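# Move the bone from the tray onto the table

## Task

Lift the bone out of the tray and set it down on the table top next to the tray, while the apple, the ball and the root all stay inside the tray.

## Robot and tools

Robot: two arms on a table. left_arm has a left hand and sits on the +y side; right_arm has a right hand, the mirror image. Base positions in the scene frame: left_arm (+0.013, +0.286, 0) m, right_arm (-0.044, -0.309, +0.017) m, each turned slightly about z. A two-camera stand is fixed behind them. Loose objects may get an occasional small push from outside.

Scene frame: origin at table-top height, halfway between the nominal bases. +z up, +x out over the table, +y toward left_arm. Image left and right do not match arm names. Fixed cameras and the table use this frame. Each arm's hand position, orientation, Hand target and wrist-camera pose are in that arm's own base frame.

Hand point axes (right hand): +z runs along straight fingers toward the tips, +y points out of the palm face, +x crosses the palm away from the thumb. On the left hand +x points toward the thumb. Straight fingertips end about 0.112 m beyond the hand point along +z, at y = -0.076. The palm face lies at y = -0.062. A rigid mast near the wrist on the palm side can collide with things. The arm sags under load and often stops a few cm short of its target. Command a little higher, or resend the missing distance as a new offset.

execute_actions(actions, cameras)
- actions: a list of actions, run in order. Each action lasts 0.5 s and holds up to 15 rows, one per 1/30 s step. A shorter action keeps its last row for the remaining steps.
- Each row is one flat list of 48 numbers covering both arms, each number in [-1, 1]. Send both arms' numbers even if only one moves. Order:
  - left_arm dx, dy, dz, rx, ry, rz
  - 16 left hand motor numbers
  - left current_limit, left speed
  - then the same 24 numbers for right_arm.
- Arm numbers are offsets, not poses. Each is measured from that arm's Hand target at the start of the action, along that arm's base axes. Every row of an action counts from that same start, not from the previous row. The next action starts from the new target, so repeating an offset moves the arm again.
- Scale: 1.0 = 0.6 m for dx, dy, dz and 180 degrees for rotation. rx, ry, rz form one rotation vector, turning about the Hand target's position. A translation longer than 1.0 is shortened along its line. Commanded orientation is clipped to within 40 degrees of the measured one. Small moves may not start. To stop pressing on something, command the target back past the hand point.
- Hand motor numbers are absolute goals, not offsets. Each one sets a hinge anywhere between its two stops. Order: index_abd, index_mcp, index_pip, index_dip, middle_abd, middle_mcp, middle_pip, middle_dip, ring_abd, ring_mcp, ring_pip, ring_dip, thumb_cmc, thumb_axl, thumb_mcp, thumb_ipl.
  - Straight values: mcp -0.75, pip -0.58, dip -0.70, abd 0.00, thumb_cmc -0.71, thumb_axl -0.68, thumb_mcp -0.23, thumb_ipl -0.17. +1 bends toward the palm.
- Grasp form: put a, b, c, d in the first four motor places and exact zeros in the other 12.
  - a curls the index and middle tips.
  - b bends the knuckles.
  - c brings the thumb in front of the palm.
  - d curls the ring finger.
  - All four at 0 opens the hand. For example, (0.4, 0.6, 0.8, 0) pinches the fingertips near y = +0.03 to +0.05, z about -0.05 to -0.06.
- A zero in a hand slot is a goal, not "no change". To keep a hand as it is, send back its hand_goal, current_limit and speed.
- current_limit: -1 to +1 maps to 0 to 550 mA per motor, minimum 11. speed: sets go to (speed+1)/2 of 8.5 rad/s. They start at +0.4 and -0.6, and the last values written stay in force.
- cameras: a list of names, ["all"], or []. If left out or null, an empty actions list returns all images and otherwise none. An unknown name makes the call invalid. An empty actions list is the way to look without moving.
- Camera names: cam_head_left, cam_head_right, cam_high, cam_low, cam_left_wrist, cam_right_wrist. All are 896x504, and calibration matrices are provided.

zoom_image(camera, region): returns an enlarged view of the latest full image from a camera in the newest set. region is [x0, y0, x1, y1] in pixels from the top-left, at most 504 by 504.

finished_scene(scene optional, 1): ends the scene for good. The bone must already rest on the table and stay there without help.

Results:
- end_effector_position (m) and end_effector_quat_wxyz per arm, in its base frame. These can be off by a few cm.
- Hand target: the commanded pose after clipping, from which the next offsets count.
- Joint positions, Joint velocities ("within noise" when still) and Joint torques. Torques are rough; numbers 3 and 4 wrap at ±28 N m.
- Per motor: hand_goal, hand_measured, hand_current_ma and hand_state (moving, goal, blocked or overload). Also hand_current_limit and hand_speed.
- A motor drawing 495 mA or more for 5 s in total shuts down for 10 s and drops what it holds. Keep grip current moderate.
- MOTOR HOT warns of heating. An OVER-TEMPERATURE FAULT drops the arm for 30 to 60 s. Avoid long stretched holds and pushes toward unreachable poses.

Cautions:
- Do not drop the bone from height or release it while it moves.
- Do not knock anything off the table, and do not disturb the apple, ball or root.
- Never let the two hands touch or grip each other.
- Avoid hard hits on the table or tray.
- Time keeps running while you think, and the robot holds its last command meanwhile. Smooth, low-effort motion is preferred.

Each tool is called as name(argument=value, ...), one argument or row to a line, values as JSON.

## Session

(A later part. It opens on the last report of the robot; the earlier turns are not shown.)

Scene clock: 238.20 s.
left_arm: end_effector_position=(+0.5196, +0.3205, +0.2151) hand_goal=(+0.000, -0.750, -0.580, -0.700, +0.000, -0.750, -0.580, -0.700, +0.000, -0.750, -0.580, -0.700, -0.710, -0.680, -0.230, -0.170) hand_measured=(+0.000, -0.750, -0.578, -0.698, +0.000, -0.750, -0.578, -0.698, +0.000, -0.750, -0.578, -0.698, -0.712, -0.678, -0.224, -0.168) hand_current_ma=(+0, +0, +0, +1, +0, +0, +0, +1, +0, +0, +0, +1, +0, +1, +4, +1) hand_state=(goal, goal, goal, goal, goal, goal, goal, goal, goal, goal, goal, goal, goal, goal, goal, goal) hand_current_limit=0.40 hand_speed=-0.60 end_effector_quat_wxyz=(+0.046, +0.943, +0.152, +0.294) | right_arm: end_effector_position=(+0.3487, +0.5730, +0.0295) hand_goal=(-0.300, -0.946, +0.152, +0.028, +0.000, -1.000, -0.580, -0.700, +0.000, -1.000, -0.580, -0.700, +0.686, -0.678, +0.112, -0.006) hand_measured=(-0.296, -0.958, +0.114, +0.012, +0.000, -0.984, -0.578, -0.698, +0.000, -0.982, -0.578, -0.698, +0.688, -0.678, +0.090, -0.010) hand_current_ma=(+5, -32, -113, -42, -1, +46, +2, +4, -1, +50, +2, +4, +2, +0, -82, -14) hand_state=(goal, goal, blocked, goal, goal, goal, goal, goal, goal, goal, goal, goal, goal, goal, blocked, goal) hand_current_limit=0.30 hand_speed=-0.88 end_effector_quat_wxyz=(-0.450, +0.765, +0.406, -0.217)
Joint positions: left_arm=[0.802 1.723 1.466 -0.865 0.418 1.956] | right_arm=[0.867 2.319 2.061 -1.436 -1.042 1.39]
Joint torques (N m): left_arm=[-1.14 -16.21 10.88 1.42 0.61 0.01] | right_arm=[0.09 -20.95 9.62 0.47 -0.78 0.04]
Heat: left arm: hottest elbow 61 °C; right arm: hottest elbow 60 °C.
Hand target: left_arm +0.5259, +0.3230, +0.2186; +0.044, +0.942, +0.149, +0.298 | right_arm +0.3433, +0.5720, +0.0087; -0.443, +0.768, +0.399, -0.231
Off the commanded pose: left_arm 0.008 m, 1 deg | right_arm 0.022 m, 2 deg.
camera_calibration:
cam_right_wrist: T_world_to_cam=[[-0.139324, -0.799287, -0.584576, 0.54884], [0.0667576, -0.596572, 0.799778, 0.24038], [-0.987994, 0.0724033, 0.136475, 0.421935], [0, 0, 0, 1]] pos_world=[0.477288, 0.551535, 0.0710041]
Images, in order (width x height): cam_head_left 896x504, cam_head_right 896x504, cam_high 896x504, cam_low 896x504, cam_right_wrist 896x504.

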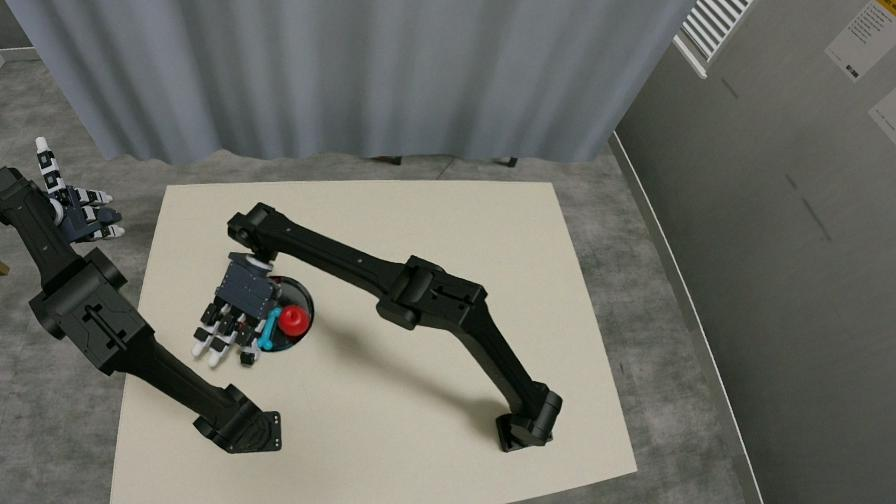

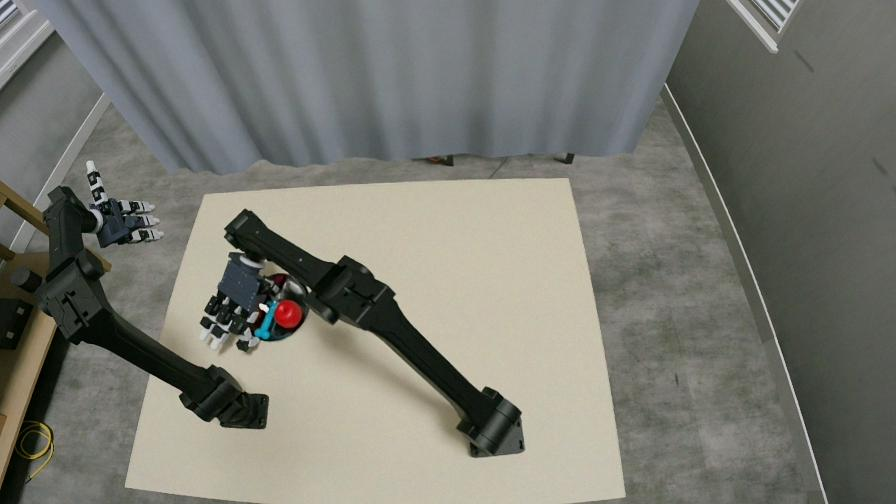

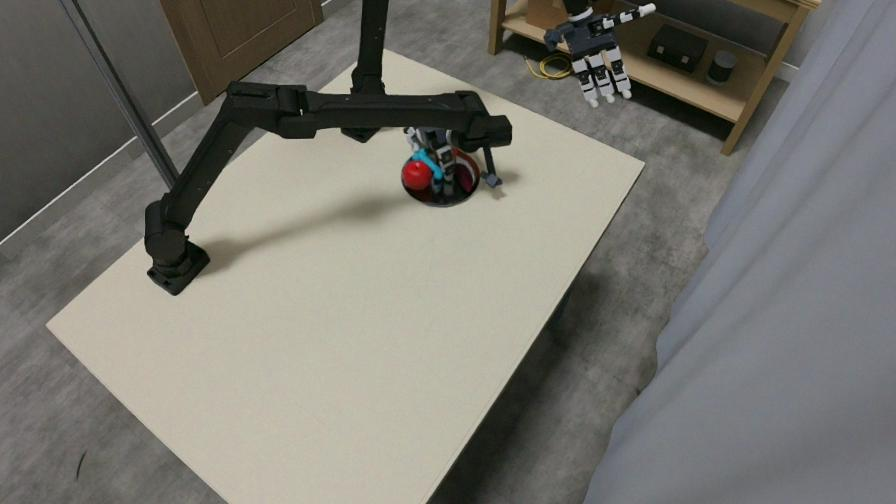

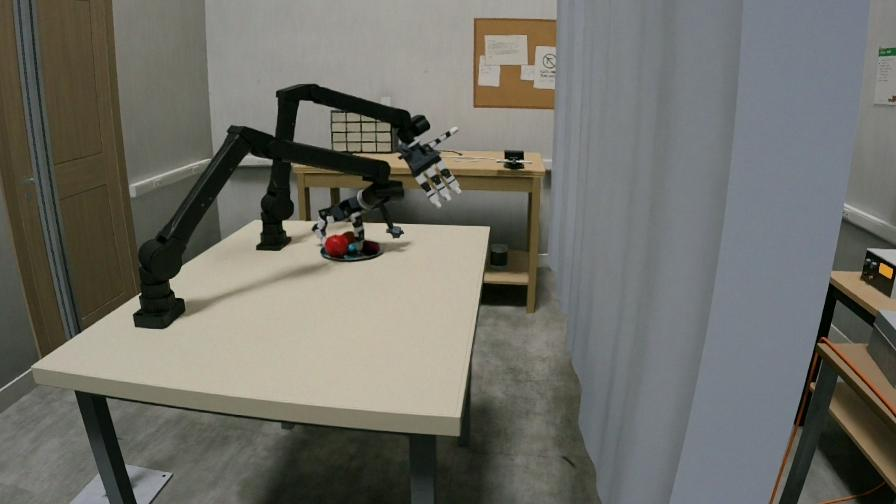

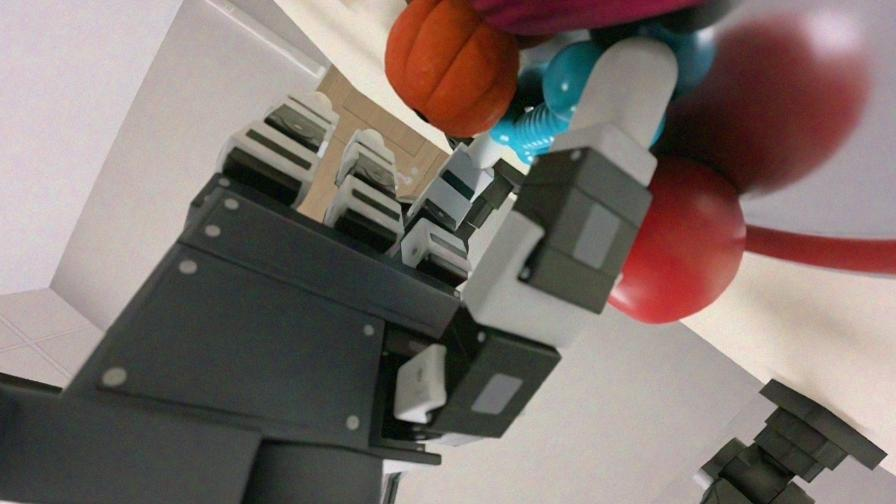

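execute_actions(
  actions=[
    [[0,0,0,0,0,0,0,0,0,0,0,0,0,0,0,0,0,0,0,0,0,0,0.4,-0.6,0,0,0,0,0,0,-0.3,-0.945,-0.05,-0.15,0,-1,-0.58,-0.7,0,-1,-0.58,-0.7,0.686,-0.677,-0.06,-0.005,0.3,-0.8]],
    [[0,0,0,0,0,0,0,0,0,0,0,0,0,0,0,0,0,0,0,0,0,0,0.4,-0.6,0,0,0.03,0,0,0,-0.3,-0.945,-0.05,-0.15,0,-1,-0.58,-0.7,0,-1,-0.58,-0.7,0.686,-0.677,-0.06,-0.005,0.3,-0.8]],
  ],
  cameras=["cam_high", "cam_low", "cam_head_left", "cam_head_right", "cam_right_wrist"],
)

zoom_image(
  camera="cam_low",
  region=[310, 200, 400, 270],
)

zoom_image(
  camera="cam_head_left",
  region=[220, 270, 320, 370],
)

zoom_image(
  camera="cam_head_right",
  region=[220, 270, 320, 370],
)

Scene clock: 246.20 s.
left_arm: end_effector_position=(+0.5196, +0.3205, +0.2151) hand_goal=(+0.000, -0.750, -0.580, -0.700, +0.000, -0.750, -0.580, -0.700, +0.000, -0.750, -0.580, -0.700, -0.710, -0.680, -0.230, -0.170) hand_measured=(+0.000, -0.750, -0.578, -0.698, +0.000, -0.750, -0.578, -0.698, +0.000, -0.750, -0.578, -0.698, -0.712, -0.678, -0.224, -0.168) hand_current_ma=(+0, +0, +0, +1, +0, +0, +0, +1, +0, +0, +0, +1, +0, +1, +4, +1) hand_state=(goal, goal, goal, goal, goal, goal, goal, goal, goal, goal, goal, goal, goal, goal, goal, goal) hand_current_limit=0.40 hand_speed=-0.60 end_effector_quat_wxyz=(+0.046, +0.943, +0.152, +0.294) | right_arm: end_effector_position=(+0.3460, +0.5698, +0.0295) hand_goal=(-0.300, -0.946, -0.050, -0.150, +0.000, -1.000, -0.580, -0.700, +0.000, -1.000, -0.580, -0.700, +0.686, -0.678, -0.060, -0.006) hand_measured=(-0.296, -0.940, -0.044, -0.148, +0.000, -0.984, -0.578, -0.698, +0.000, -0.982, -0.578, -0.698, +0.688, -0.678, -0.056, -0.008) hand_current_ma=(+5, +14, +13, +4, -1, +46, +2, +4, -1, +50, +2, +4, +2, +0, +9, -5) hand_state=(goal, goal, goal, goal, goal, goal, goal, goal, goal, goal, goal, goal, goal, goal, goal, goal) hand_current_limit=0.30 hand_speed=-0.80 end_effector_quat_wxyz=(-0.447, +0.767, +0.402, -0.225)
Joint positions: left_arm=[0.802 1.723 1.466 -0.865 0.418 1.956] | right_arm=[0.867 2.321 2.061 -1.453 -1.042 1.39]
Joint torques (N m): left_arm=[-1.08 -16.38 10.82 1.4 0.6 0] | right_arm=[0.03 -22.24 11.33 -0.1 -0.77 0.04]
Heat: left arm: hottest elbow 61 °C; right arm: hottest elbow 59 °C.
Hand target: left_arm +0.5259, +0.3230, +0.2186; +0.044, +0.942, +0.149, +0.298 | right_arm +0.3434, +0.5720, +0.0265; -0.443, +0.768, +0.400, -0.231
Off the commanded pose: left_arm 0.008 m, 1 deg | right_arm 0.005 m, 1 deg.
camera_calibration:
cam_right_wrist: T_world_to_cam=[[-0.146293, -0.80754, -0.571383, 0.55257], [0.0765227, -0.585104, 0.80734, 0.228616], [-0.986277, 0.0743844, 0.147392, 0.417377], [0, 0, 0, 1]] pos_world=[0.474992, 0.54894, 0.0696399]
Images, in order (width x height): cam_head_left 896x504, cam_head_right 896x504, cam_high 896x504, cam_low 896x504, cam_right_wrist 896x504.

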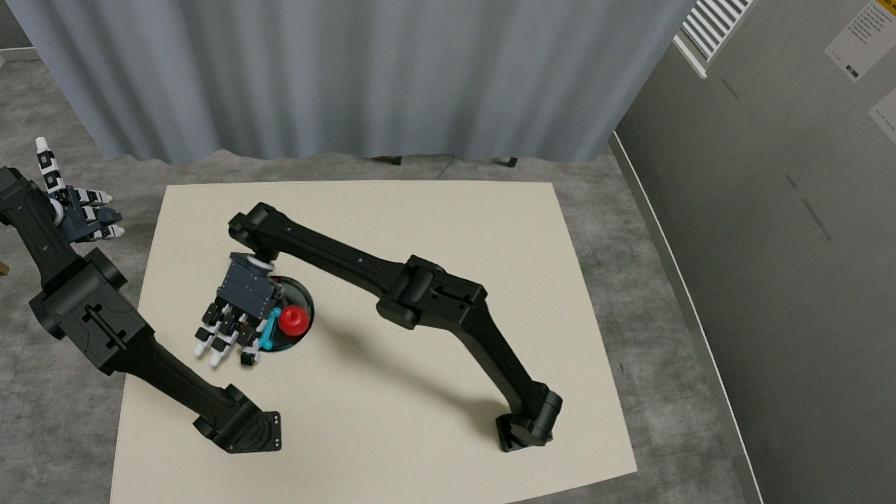

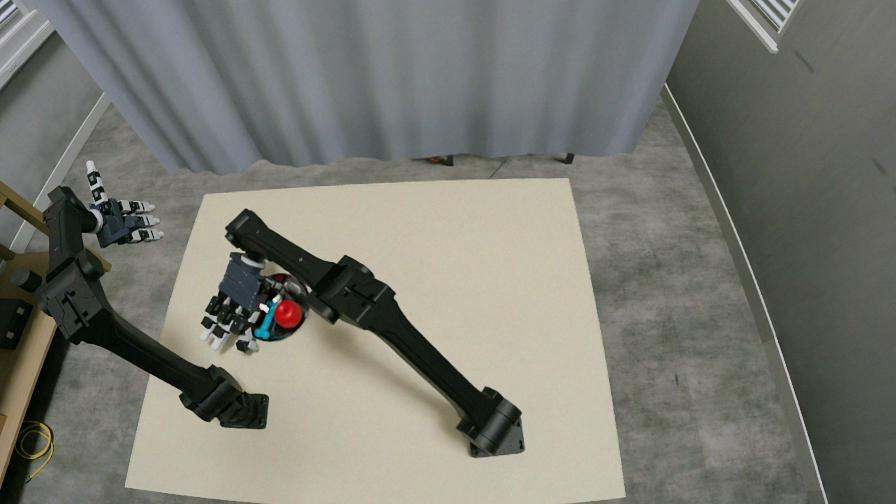

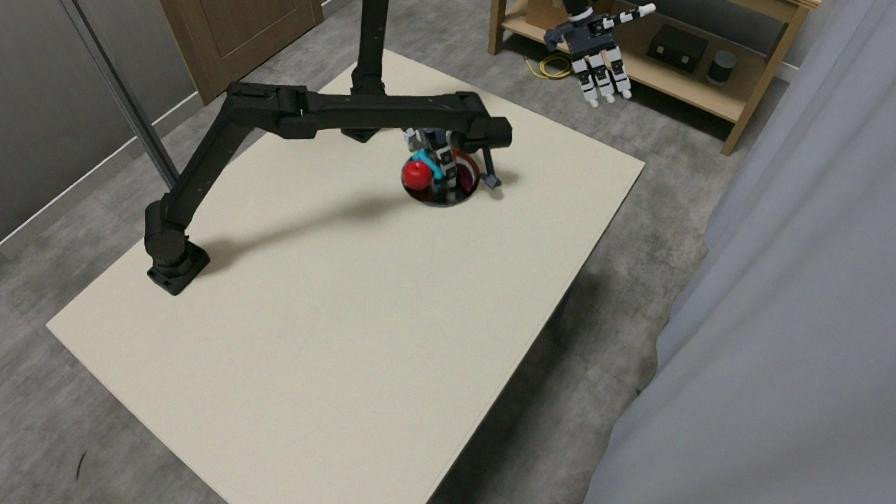

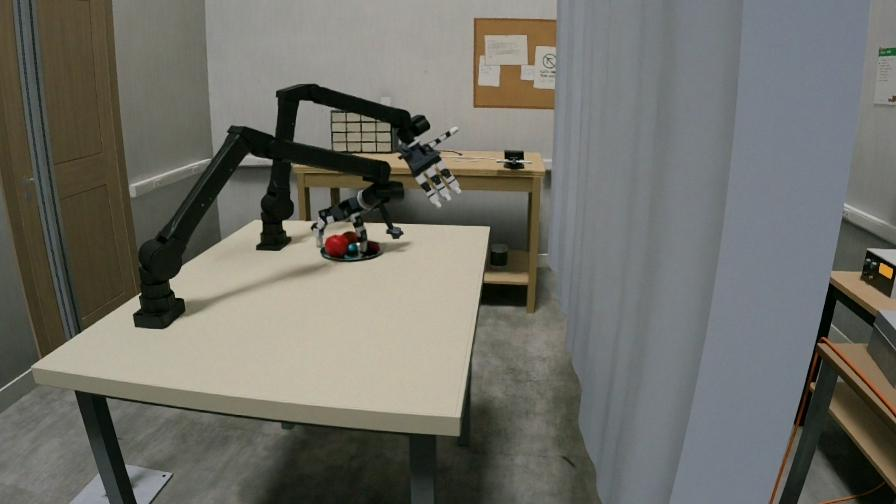

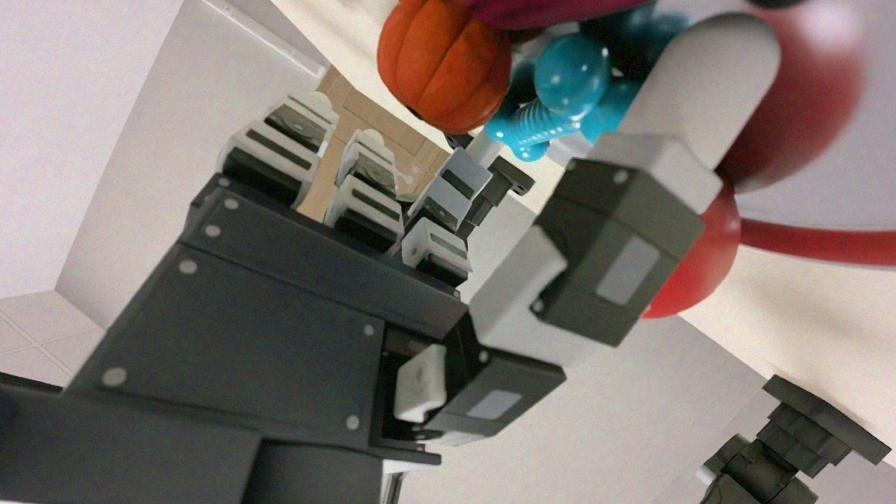

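Scaled by 5.600 from the camera's 896x504 image, which has a finer 1280x720 frame.

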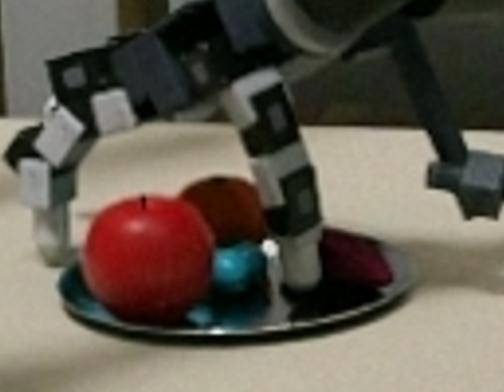

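Scaled by 5.040 from the camera's 896x504 image, which has a finer 1280x720 frame.

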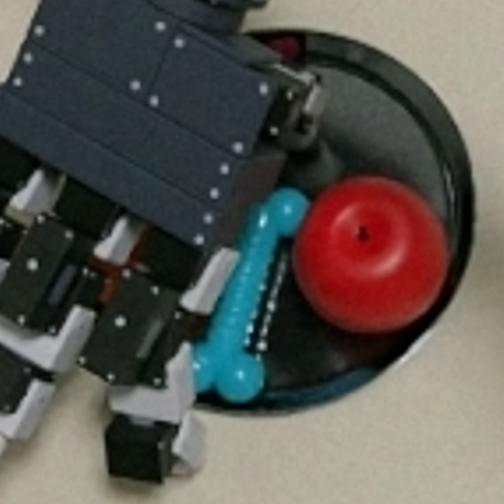

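Scaled by 5.040 from the camera's 896x504 image, which has a finer 1280x720 frame.

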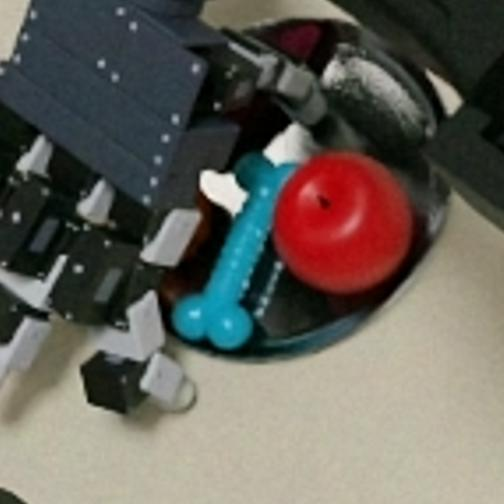

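execute_actions(
  actions=[
    [[0,0,0,0,0,0,0,0,0,0,0,0,0,0,0,0,0,0,0,0,0,0,0.4,-0.6,0.002,0.002,0.05,0,0,0,-0.3,-0.945,-0.05,-0.15,0,-1,-0.58,-0.7,0,-1,-0.58,-0.7,0.686,-0.677,-0.06,-0.005,0.3,-0.8]],
  ],
  cameras=["cam_low"],
)

zoom_image(
  camera="cam_low",
  region=[310, 200, 400, 270],
)

Scene clock: 251.13 s.
left_arm: end_effector_position=(+0.5196, +0.3205, +0.2151) hand_goal=(+0.000, -0.750, -0.580, -0.700, +0.000, -0.750, -0.580, -0.700, +0.000, -0.750, -0.580, -0.700, -0.710, -0.680, -0.230, -0.170) hand_measured=(+0.000, -0.750, -0.578, -0.698, +0.000, -0.750, -0.578, -0.698, +0.000, -0.750, -0.578, -0.698, -0.712, -0.678, -0.224, -0.168) hand_current_ma=(+0, +0, +0, +1, +0, +0, +0, +1, +0, +0, +0, +1, +0, +1, +4, +1) hand_state=(goal, goal, goal, goal, goal, goal, goal, goal, goal, goal, goal, goal, goal, goal, goal, goal) hand_current_limit=0.40 hand_speed=-0.60 end_effector_quat_wxyz=(+0.046, +0.943, +0.152, +0.294) | right_arm: end_effector_position=(+0.3382, +0.5607, +0.0351) hand_goal=(-0.300, -0.946, -0.050, -0.150, +0.000, -1.000, -0.580, -0.700, +0.000, -1.000, -0.580, -0.700, +0.686, -0.678, -0.060, -0.006) hand_measured=(-0.296, -0.940, -0.044, -0.148, +0.000, -0.984, -0.578, -0.698, +0.000, -0.982, -0.578, -0.698, +0.688, -0.678, -0.056, -0.008) hand_current_ma=(+5, +15, +13, +4, -1, +46, +2, +4, -1, +50, +2, +4, +2, +0, +9, -5) hand_state=(goal, goal, goal, goal, goal, goal, goal, goal, goal, goal, goal, goal, goal, goal, goal, goal) hand_current_limit=0.30 hand_speed=-0.80 end_effector_quat_wxyz=(-0.438, +0.772, +0.390, -0.246)
Joint positions: left_arm=[0.802 1.723 1.466 -0.865 0.418 1.956] | right_arm=[0.867 2.32 2.068 -1.514 -1.042 1.39]
Joint torques (N m): left_arm=[-1.03 -16.32 10.84 1.4 0.6 0.01] | right_arm=[0.03 -23.88 14.2 -0.24 -0.77 0.05]
Heat: left arm: hottest elbow 61 °C; right arm: hottest elbow 58 °C.
Hand target: left_arm +0.5259, +0.3230, +0.2186; +0.044, +0.942, +0.149, +0.298 | right_arm +0.3446, +0.5732, +0.0566; -0.443, +0.768, +0.400, -0.231
Off the commanded pose: left_arm 0.008 m, 1 deg | right_arm 0.026 m, 2 deg.
Images, in order (width x height): cam_low 896x504.

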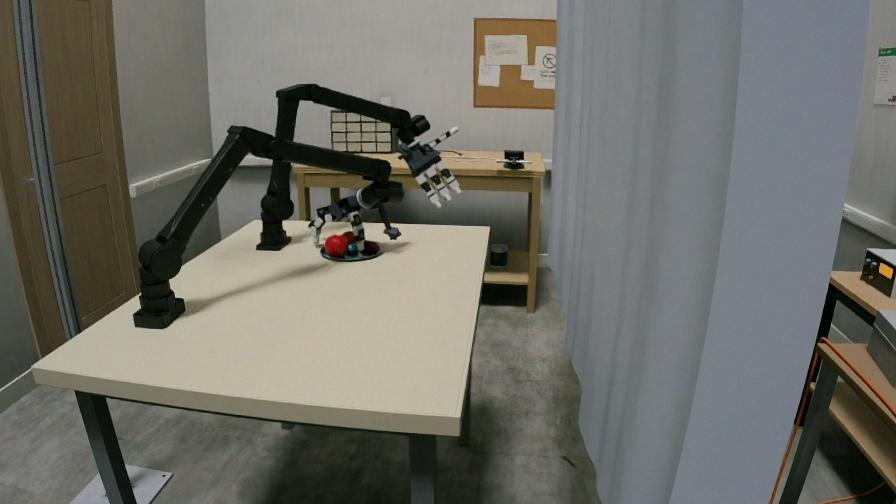

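Scaled by 5.600 from the camera's 896x504 image, which has a finer 1280x720 frame.

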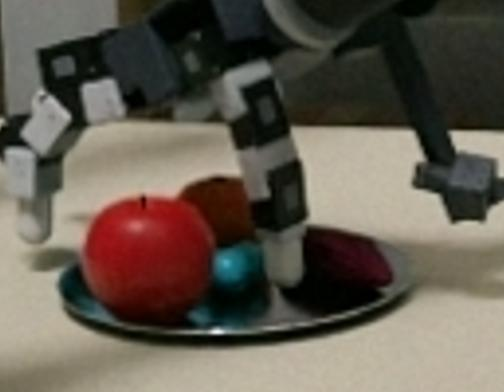

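execute_actions(
  actions=[
    [[0,0,0,0,0,0,0,0,0,0,0,0,0,0,0,0,0,0,0,0,0,0,0.4,-0.6,0,0,0.008,0,0,0,-0.3,-0.945,-0.05,-0.15,0,-1,-0.58,-0.7,0,-1,-0.58,-0.7,0.686,-0.677,-0.06,-0.005,0.3,-0.8]],
  ],
  cameras=["cam_low"],
)

Scene clock: 253.43 s.
left_arm: end_effector_position=(+0.5196, +0.3205, +0.2151) hand_goal=(+0.000, -0.750, -0.580, -0.700, +0.000, -0.750, -0.580, -0.700, +0.000, -0.750, -0.580, -0.700, -0.710, -0.680, -0.230, -0.170) hand_measured=(+0.000, -0.750, -0.578, -0.698, +0.000, -0.750, -0.578, -0.698, +0.000, -0.750, -0.578, -0.698, -0.712, -0.678, -0.224, -0.168) hand_current_ma=(+0, +0, +0, +1, +0, +0, +0, +1, +0, +0, +0, +1, +0, +1, +4, +1) hand_state=(goal, goal, goal, goal, goal, goal, goal, goal, goal, goal, goal, goal, goal, goal, goal, goal) hand_current_limit=0.40 hand_speed=-0.60 end_effector_quat_wxyz=(+0.046, +0.943, +0.152, +0.294) | right_arm: end_effector_position=(+0.3383, +0.5608, +0.0400) hand_goal=(-0.300, -0.946, -0.050, -0.150, +0.000, -1.000, -0.580, -0.700, +0.000, -1.000, -0.580, -0.700, +0.686, -0.678, -0.060, -0.006) hand_measured=(-0.296, -0.940, -0.044, -0.148, +0.000, -0.984, -0.578, -0.698, +0.000, -0.982, -0.578, -0.698, +0.688, -0.678, -0.056, -0.008) hand_current_ma=(+5, +15, +13, +4, -1, +46, +2, +4, -1, +50, +2, +4, +2, +0, +9, -5) hand_state=(goal, goal, goal, goal, goal, goal, goal, goal, goal, goal, goal, goal, goal, goal, goal, goal) hand_current_limit=0.30 hand_speed=-0.80 end_effector_quat_wxyz=(-0.438, +0.772, +0.389, -0.246)
Joint positions: left_arm=[0.802 1.723 1.466 -0.865 0.418 1.956] | right_arm=[0.867 2.317 2.075 -1.526 -1.042 1.39]
Joint torques (N m): left_arm=[-1.03 -16.21 10.82 1.39 0.61 0.01] | right_arm=[0.03 -23.82 14.3 -0.25 -0.77 0.05]
Heat: left arm: hottest elbow 61 °C; right arm: hottest elbow 59 °C.
Hand target: left_arm +0.5259, +0.3230, +0.2186; +0.044, +0.942, +0.149, +0.298 | right_arm +0.3446, +0.5732, +0.0614; -0.443, +0.768, +0.399, -0.231
Off the commanded pose: left_arm 0.008 m, 1 deg | right_arm 0.026 m, 2 deg.
Images, in order (width x height): cam_low 896x504.

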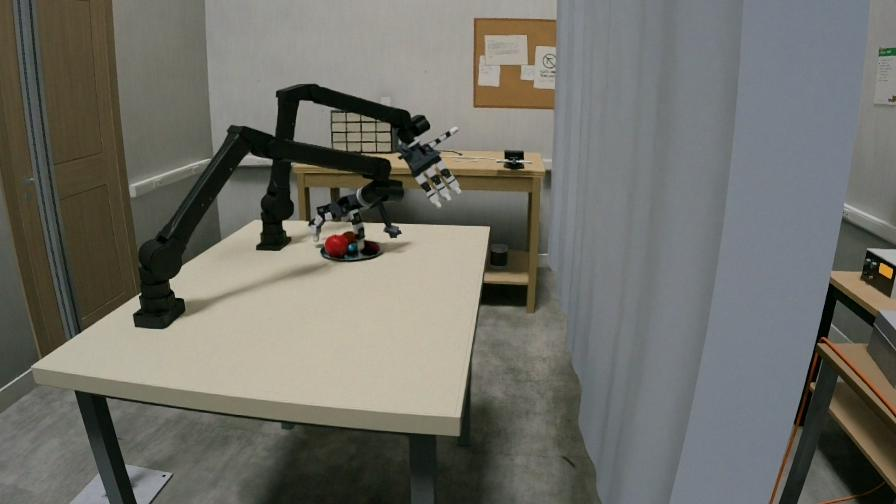

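execute_actions(
  actions=[
    [[0,0,0,0,0,0,0,0,0,0,0,0,0,0,0,0,0,0,0,0,0,0,0.4,-0.6,0.0167,0.0183,0,0,0,0,-0.3,-0.945,-0.05,-0.15,0,-1,-0.58,-0.7,0,-1,-0.58,-0.7,0.686,-0.677,-0.06,-0.005,0.3,-0.8]],
  ],
  cameras=["cam_low", "cam_head_left", "cam_head_right"],
)

zoom_image(
  camera="cam_low",
  region=[310, 200, 400, 270],
)

zoom_image(
  camera="cam_head_left",
  region=[220, 270, 320, 370],
)

zoom_image(
  camera="cam_head_right",
  region=[220, 270, 320, 370],
)

Scene clock: 256.97 s.
left_arm: end_effector_position=(+0.5196, +0.3205, +0.2151) hand_goal=(+0.000, -0.750, -0.580, -0.700, +0.000, -0.750, -0.580, -0.700, +0.000, -0.750, -0.580, -0.700, -0.710, -0.680, -0.230, -0.170) hand_measured=(+0.000, -0.750, -0.578, -0.698, +0.000, -0.750, -0.578, -0.698, +0.000, -0.750, -0.578, -0.698, -0.712, -0.678, -0.224, -0.168) hand_current_ma=(+0, +0, +0, +1, +0, +0, +0, +1, +0, +0, +0, +1, +0, +1, +4, +1) hand_state=(goal, goal, goal, goal, goal, goal, goal, goal, goal, goal, goal, goal, goal, goal, goal, goal) hand_current_limit=0.40 hand_speed=-0.60 end_effector_quat_wxyz=(+0.046, +0.943, +0.152, +0.294) | right_arm: end_effector_position=(+0.3503, +0.5749, +0.0604) hand_goal=(-0.300, -0.946, -0.050, -0.150, +0.000, -1.000, -0.580, -0.700, +0.000, -1.000, -0.580, -0.700, +0.686, -0.678, -0.060, -0.006) hand_measured=(-0.296, -0.938, -0.044, -0.148, +0.000, -0.984, -0.578, -0.698, +0.000, -0.982, -0.578, -0.698, +0.688, -0.678, -0.056, -0.008) hand_current_ma=(+5, +16, +13, +4, -1, +46, +2, +4, -1, +50, +2, +4, +2, +0, +9, -5) hand_state=(goal, goal, goal, goal, goal, goal, goal, goal, goal, goal, goal, goal, goal, goal, goal, goal) hand_current_limit=0.30 hand_speed=-0.80 end_effector_quat_wxyz=(-0.444, +0.769, +0.397, -0.233)
Joint positions: left_arm=[0.802 1.723 1.466 -0.865 0.418 1.956] | right_arm=[0.867 2.338 2.173 -1.567 -1.042 1.393]
Joint torques (N m): left_arm=[-1.2 -16.21 10.84 1.4 0.6 0.01] | right_arm=[-0.03 -21.89 14.54 -0.17 -0.77 0.03]
Heat: left arm: hottest elbow 62 °C; right arm: hottest elbow 60 °C.
Hand target: left_arm +0.5259, +0.3230, +0.2186; +0.044, +0.942, +0.149, +0.298 | right_arm +0.3546, +0.5842, +0.0615; -0.444, +0.768, +0.399, -0.231
Off the commanded pose: left_arm 0.008 m, 1 deg | right_arm 0.010 m, 0 deg.
Images, in order (width x height): cam_head_left 896x504, cam_head_right 896x504, cam_low 896x504.

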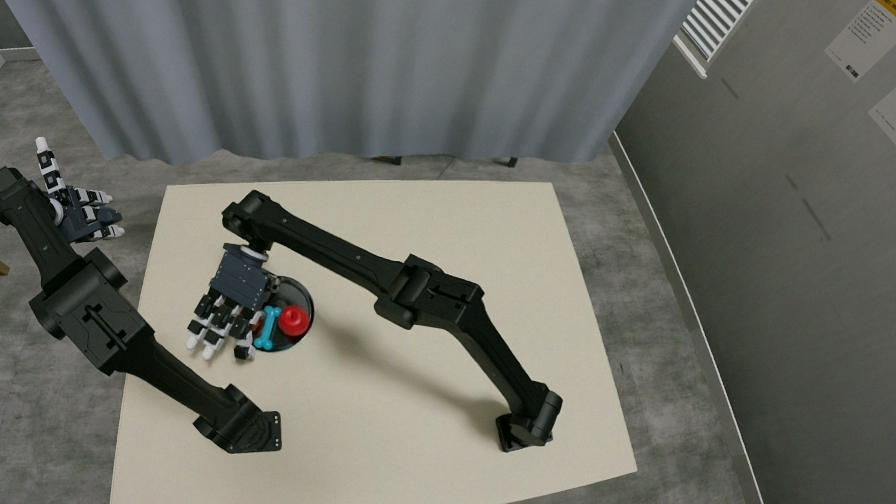

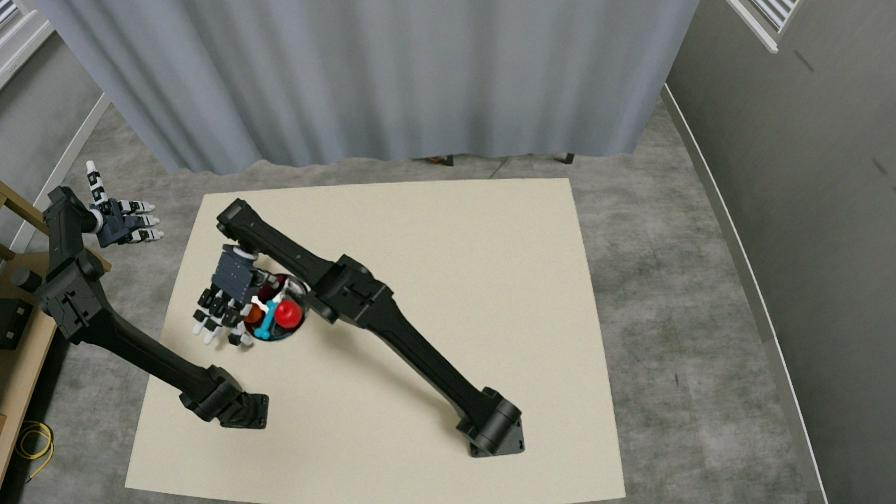

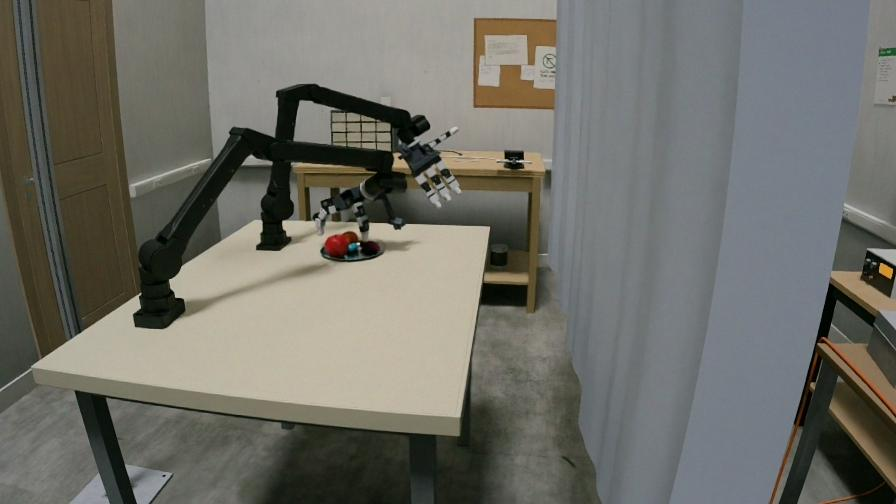

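Scaled by 5.600 from the camera's 896x504 image, which has a finer 1280x720 frame.

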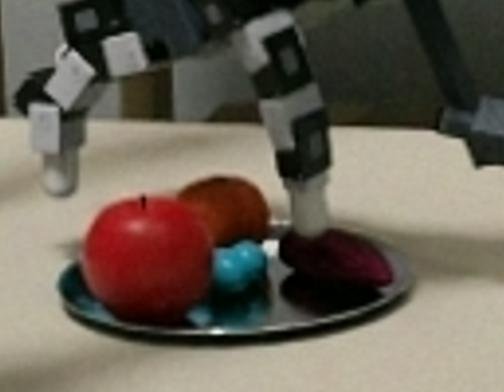

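Scaled by 5.040 from the camera's 896x504 image, which has a finer 1280x720 frame.

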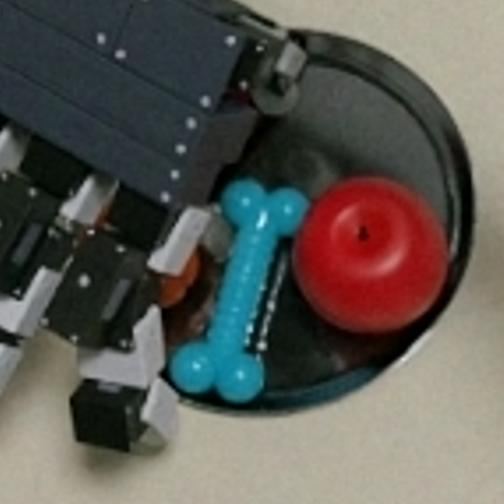

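Scaled by 5.040 from the camera's 896x504 image, which has a finer 1280x720 frame.

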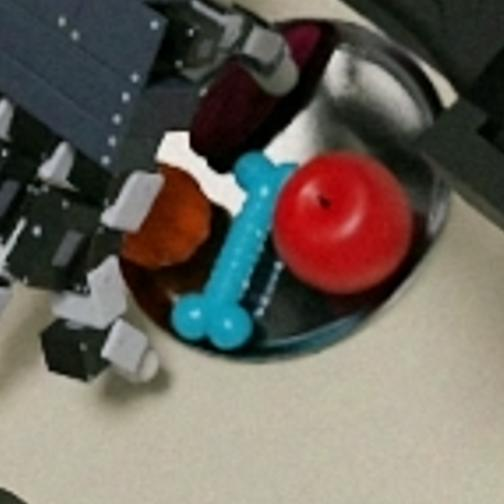

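execute_actions(
  actions=[
    [[0,0,0,0,0,0,0,0,0,0,0,0,0,0,0,0,0,0,0,0,0,0,0.4,-0.6,-0.008,-0.01,-0.03,0,0,0,-0.3,-0.945,-0.05,-0.15,0,-1,-0.58,-0.7,0,-1,-0.58,-0.7,0.686,-0.677,-0.06,-0.005,0.3,-0.8]],
    [[0,0,0,0,0,0,0,0,0,0,0,0,0,0,0,0,0,0,0,0,0,0,0.4,-0.6,-0.007,-0.01,-0.03,0,0,0,-0.3,-0.945,-0.05,-0.15,0,-1,-0.58,-0.7,0,-1,-0.58,-0.7,0.686,-0.677,-0.06,-0.005,0.3,-0.8]],
  ],
  cameras=["cam_low", "cam_head_left", "cam_head_right"],
)

zoom_image(
  camera="cam_low",
  region=[310, 200, 400, 270],
)

zoom_image(
  camera="cam_head_left",
  region=[220, 270, 320, 370],
)

zoom_image(
  camera="cam_head_right",
  region=[220, 270, 320, 370],
)

Scene clock: 262.47 s.
left_arm: end_effector_position=(+0.5196, +0.3205, +0.2151) hand_goal=(+0.000, -0.750, -0.580, -0.700, +0.000, -0.750, -0.580, -0.700, +0.000, -0.750, -0.580, -0.700, -0.710, -0.680, -0.230, -0.170) hand_measured=(+0.000, -0.750, -0.578, -0.698, +0.000, -0.750, -0.578, -0.698, +0.000, -0.750, -0.578, -0.698, -0.712, -0.678, -0.224, -0.168) hand_current_ma=(+0, +0, +0, +1, +0, +0, +0, +1, +0, +0, +0, +1, +0, +1, +4, +1) hand_state=(goal, goal, goal, goal, goal, goal, goal, goal, goal, goal, goal, goal, goal, goal, goal, goal) hand_current_limit=0.40 hand_speed=-0.60 end_effector_quat_wxyz=(+0.046, +0.943, +0.152, +0.294) | right_arm: end_effector_position=(+0.3470, +0.5710, +0.0300) hand_goal=(-0.300, -0.946, -0.050, -0.150, +0.000, -1.000, -0.580, -0.700, +0.000, -1.000, -0.580, -0.700, +0.686, -0.678, -0.060, -0.006) hand_measured=(-0.296, -0.938, -0.044, -0.148, +0.000, -0.984, -0.578, -0.698, +0.000, -0.982, -0.578, -0.698, +0.688, -0.678, -0.056, -0.008) hand_current_ma=(+5, +16, +13, +4, -1, +46, +2, +4, -1, +50, +2, +4, +1, +0, +8, -5) hand_state=(goal, goal, goal, goal, goal, goal, goal, goal, goal, goal, goal, goal, goal, goal, goal, goal) hand_current_limit=0.30 hand_speed=-0.80 end_effector_quat_wxyz=(-0.445, +0.768, +0.398, -0.230)
Joint positions: left_arm=[0.802 1.723 1.466 -0.865 0.418 1.956] | right_arm=[0.867 2.335 2.088 -1.477 -1.042 1.393]
Joint torques (N m): left_arm=[-1.14 -16.21 10.85 1.4 0.6 0] | right_arm=[-0.09 -22.95 10.11 0.39 -0.77 -0.03]
Heat: left arm: hottest elbow 62 °C; right arm: hottest elbow 60 °C.
Hand target: left_arm +0.5259, +0.3230, +0.2186; +0.044, +0.942, +0.149, +0.298 | right_arm +0.3455, +0.5722, +0.0254; -0.443, +0.769, +0.399, -0.231
Off the commanded pose: left_arm 0.008 m, 1 deg | right_arm 0.005 m, 0 deg.
Images, in order (width x height): cam_head_left 896x504, cam_head_right 896x504, cam_low 896x504.

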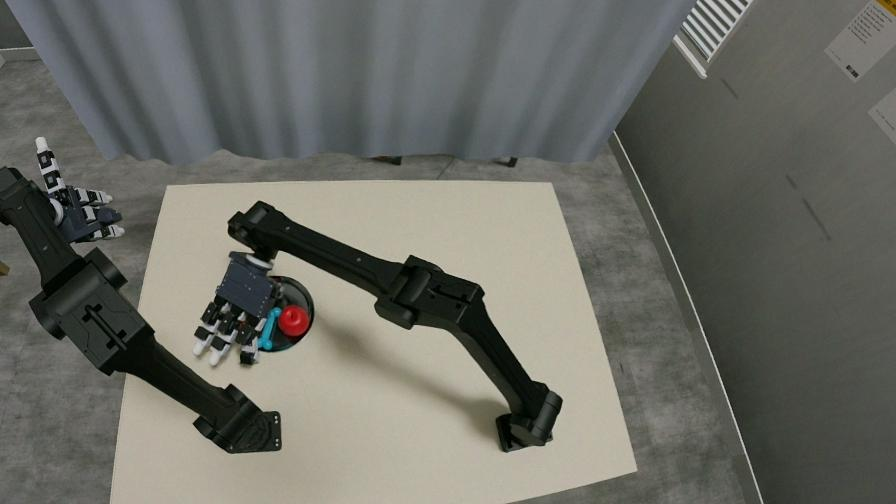

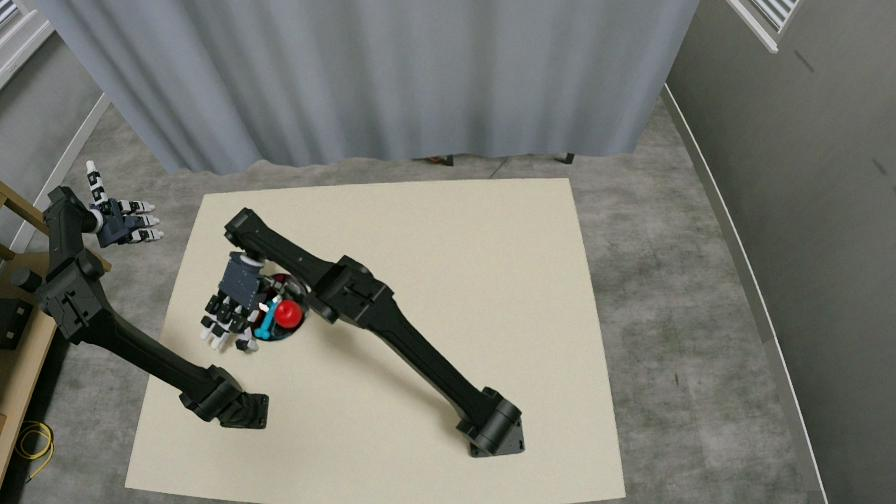

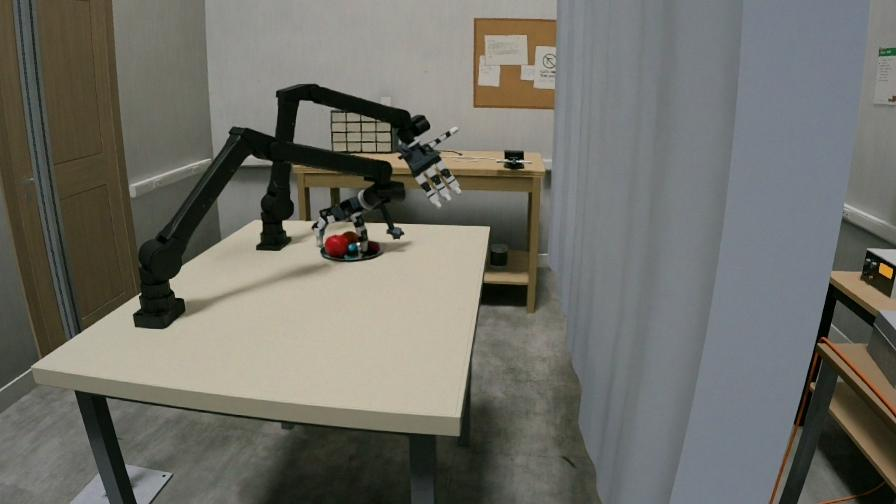

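Scaled by 5.600 from the camera's 896x504 image, which has a finer 1280x720 frame.

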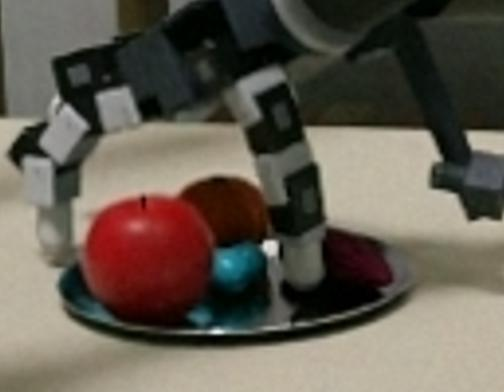

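Scaled by 5.040 from the camera's 896x504 image, which has a finer 1280x720 frame.

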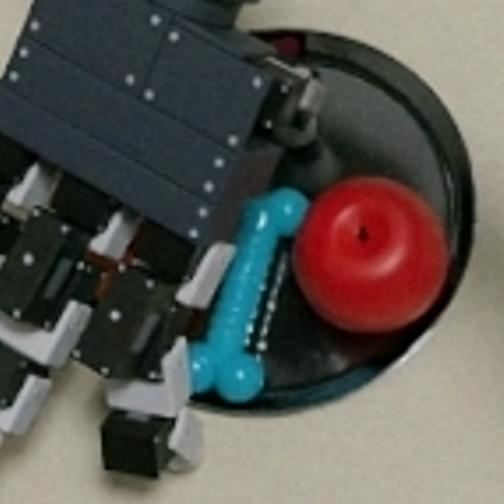

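Scaled by 5.040 from the camera's 896x504 image, which has a finer 1280x720 frame.

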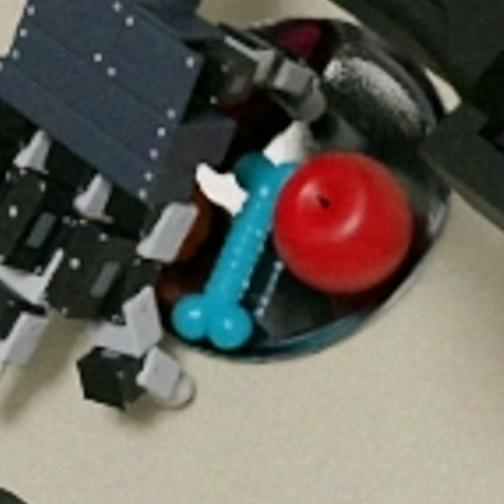

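execute_actions(
  actions=[
    [[0,0,0,0,0,0,0,0,0,0,0,0,0,0,0,0,0,0,0,0,0,0,0.4,-0.6,0,0,0,0,0,0,-0.3,-1,0.08,-0.043,0,-1,-0.58,-0.7,0,-1,-0.58,-0.7,0.686,-0.677,-0.06,-0.005,0.3,-0.85]],
    [[0,0,0,0,0,0,0,0,0,0,0,0,0,0,0,0,0,0,0,0,0,0,0.4,-0.6,0,0,0,0,0,0,-0.3,-1,0.24,-0.043,0,-1,-0.58,-0.7,0,-1,-0.58,-0.7,0.686,-0.677,-0.06,-0.005,0.3,-0.88]],
  ],
  cameras=["cam_low", "cam_head_left", "cam_head_right"],
)

zoom_image(
  camera="cam_low",
  region=[310, 200, 400, 270],
)

zoom_image(
  camera="cam_head_left",
  region=[220, 270, 320, 370],
)

zoom_image(
  camera="cam_head_right",
  region=[220, 270, 320, 370],
)

Scene clock: 275.53 s.
left_arm: end_effector_position=(+0.5196, +0.3205, +0.2151) hand_goal=(+0.000, -0.750, -0.580, -0.700, +0.000, -0.750, -0.580, -0.700, +0.000, -0.750, -0.580, -0.700, -0.710, -0.680, -0.230, -0.170) hand_measured=(+0.000, -0.750, -0.578, -0.698, +0.000, -0.750, -0.578, -0.698, +0.000, -0.750, -0.578, -0.698, -0.712, -0.678, -0.224, -0.168) hand_current_ma=(+0, +0, +0, +1, +0, +0, +0, +1, +0, +0, +0, +1, +0, +1, +4, +1) hand_state=(goal, goal, goal, goal, goal, goal, goal, goal, goal, goal, goal, goal, goal, goal, goal, goal) hand_current_limit=0.40 hand_speed=-0.60 end_effector_quat_wxyz=(+0.046, +0.943, +0.152, +0.294) | right_arm: end_effector_position=(+0.3468, +0.5711, +0.0300) hand_goal=(-0.300, -1.000, +0.240, -0.044, +0.000, -1.000, -0.580, -0.700, +0.000, -1.000, -0.580, -0.700, +0.686, -0.678, -0.060, -0.006) hand_measured=(-0.298, -0.994, +0.236, -0.046, +0.000, -0.984, -0.578, -0.698, +0.000, -0.982, -0.578, -0.698, +0.688, -0.678, -0.056, -0.008) hand_current_ma=(+4, +11, -7, -5, -1, +46, +2, +4, -1, +50, +2, +4, +1, +0, +8, -5) hand_state=(goal, goal, goal, goal, goal, goal, goal, goal, goal, goal, goal, goal, goal, goal, goal, goal) hand_current_limit=0.30 hand_speed=-0.88 end_effector_quat_wxyz=(-0.445, +0.768, +0.399, -0.230)
Joint positions: left_arm=[0.802 1.723 1.466 -0.865 0.418 1.956] | right_arm=[0.867 2.335 2.088 -1.477 -1.042 1.393]
Joint torques (N m): left_arm=[-1.2 -16.32 10.85 1.4 0.6 0] | right_arm=[-0.26 -22.95 9.91 0.39 -0.77 -0.03]
Heat: left arm: hottest elbow 62 °C; right arm: hottest elbow 60 °C.
Hand target: left_arm +0.5259, +0.3230, +0.2186; +0.044, +0.942, +0.149, +0.298 | right_arm +0.3456, +0.5721, +0.0254; -0.443, +0.769, +0.399, -0.231
Off the commanded pose: left_arm 0.008 m, 1 deg | right_arm 0.005 m, 0 deg.
Images, in order (width x height): cam_head_left 896x504, cam_head_right 896x504, cam_low 896x504.

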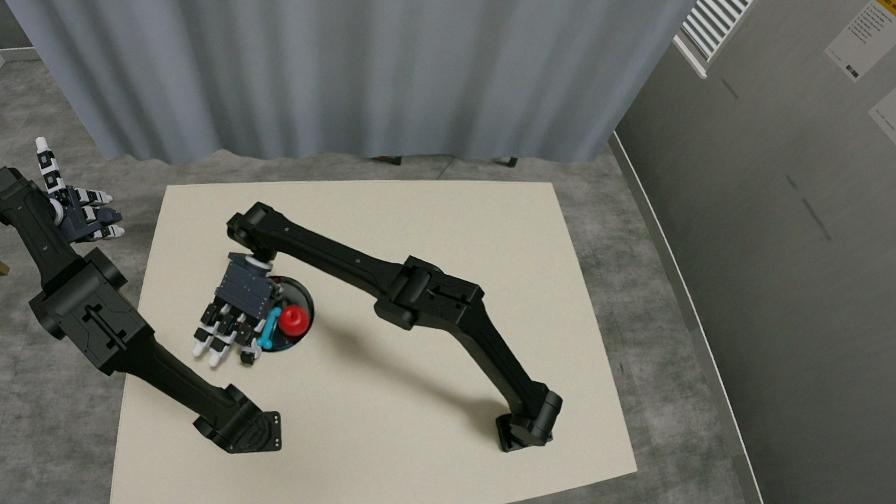

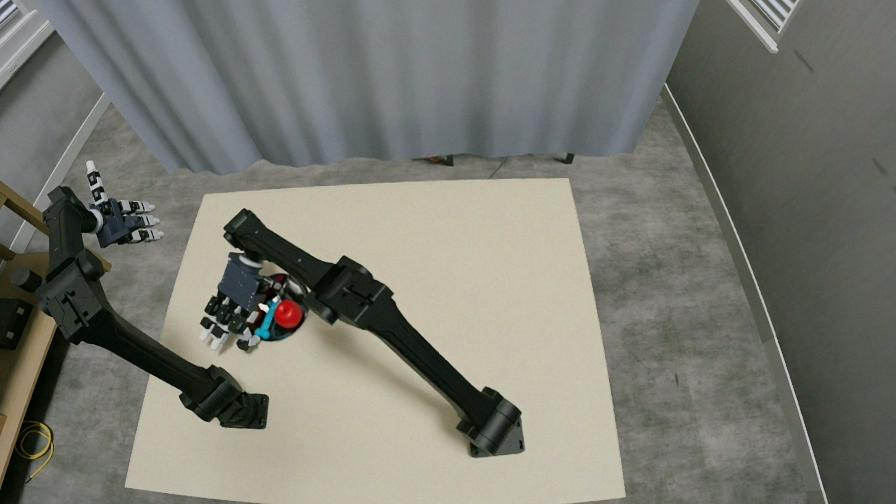

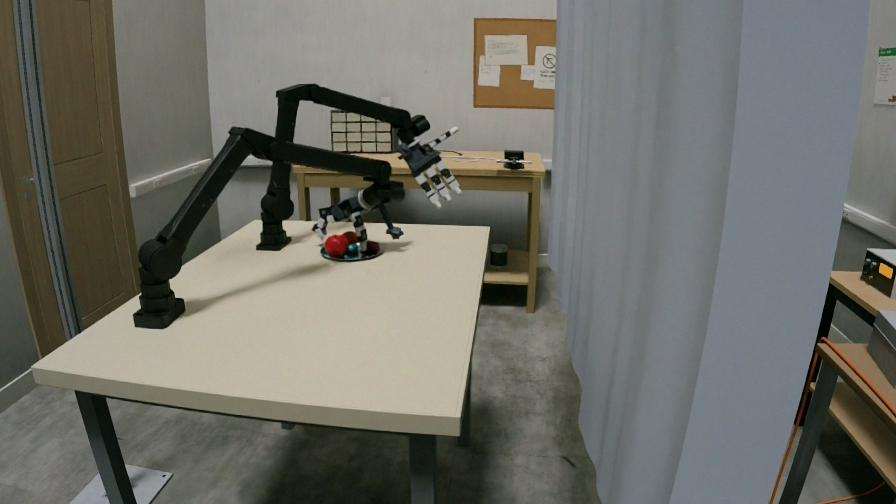

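Scaled by 5.600 from the camera's 896x504 image, which has a finer 1280x720 frame.

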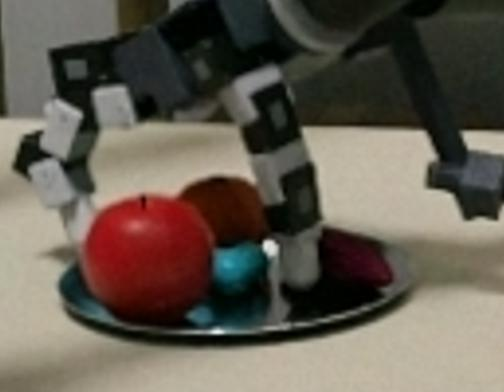

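Scaled by 5.040 from the camera's 896x504 image, which has a finer 1280x720 frame.

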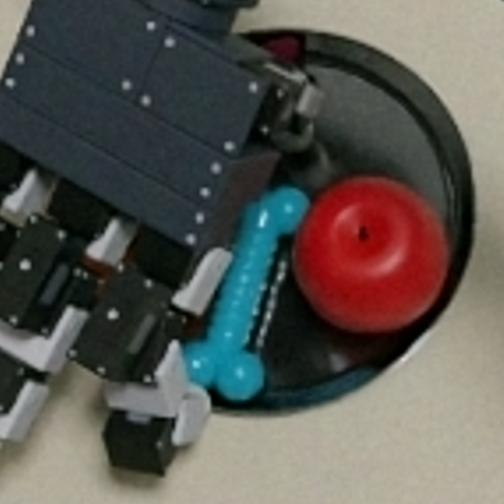

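Scaled by 5.040 from the camera's 896x504 image, which has a finer 1280x720 frame.

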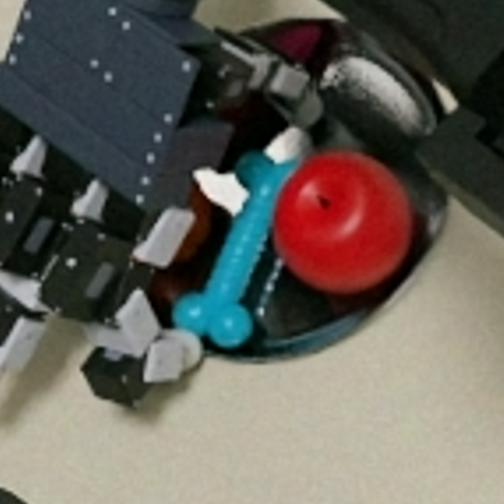

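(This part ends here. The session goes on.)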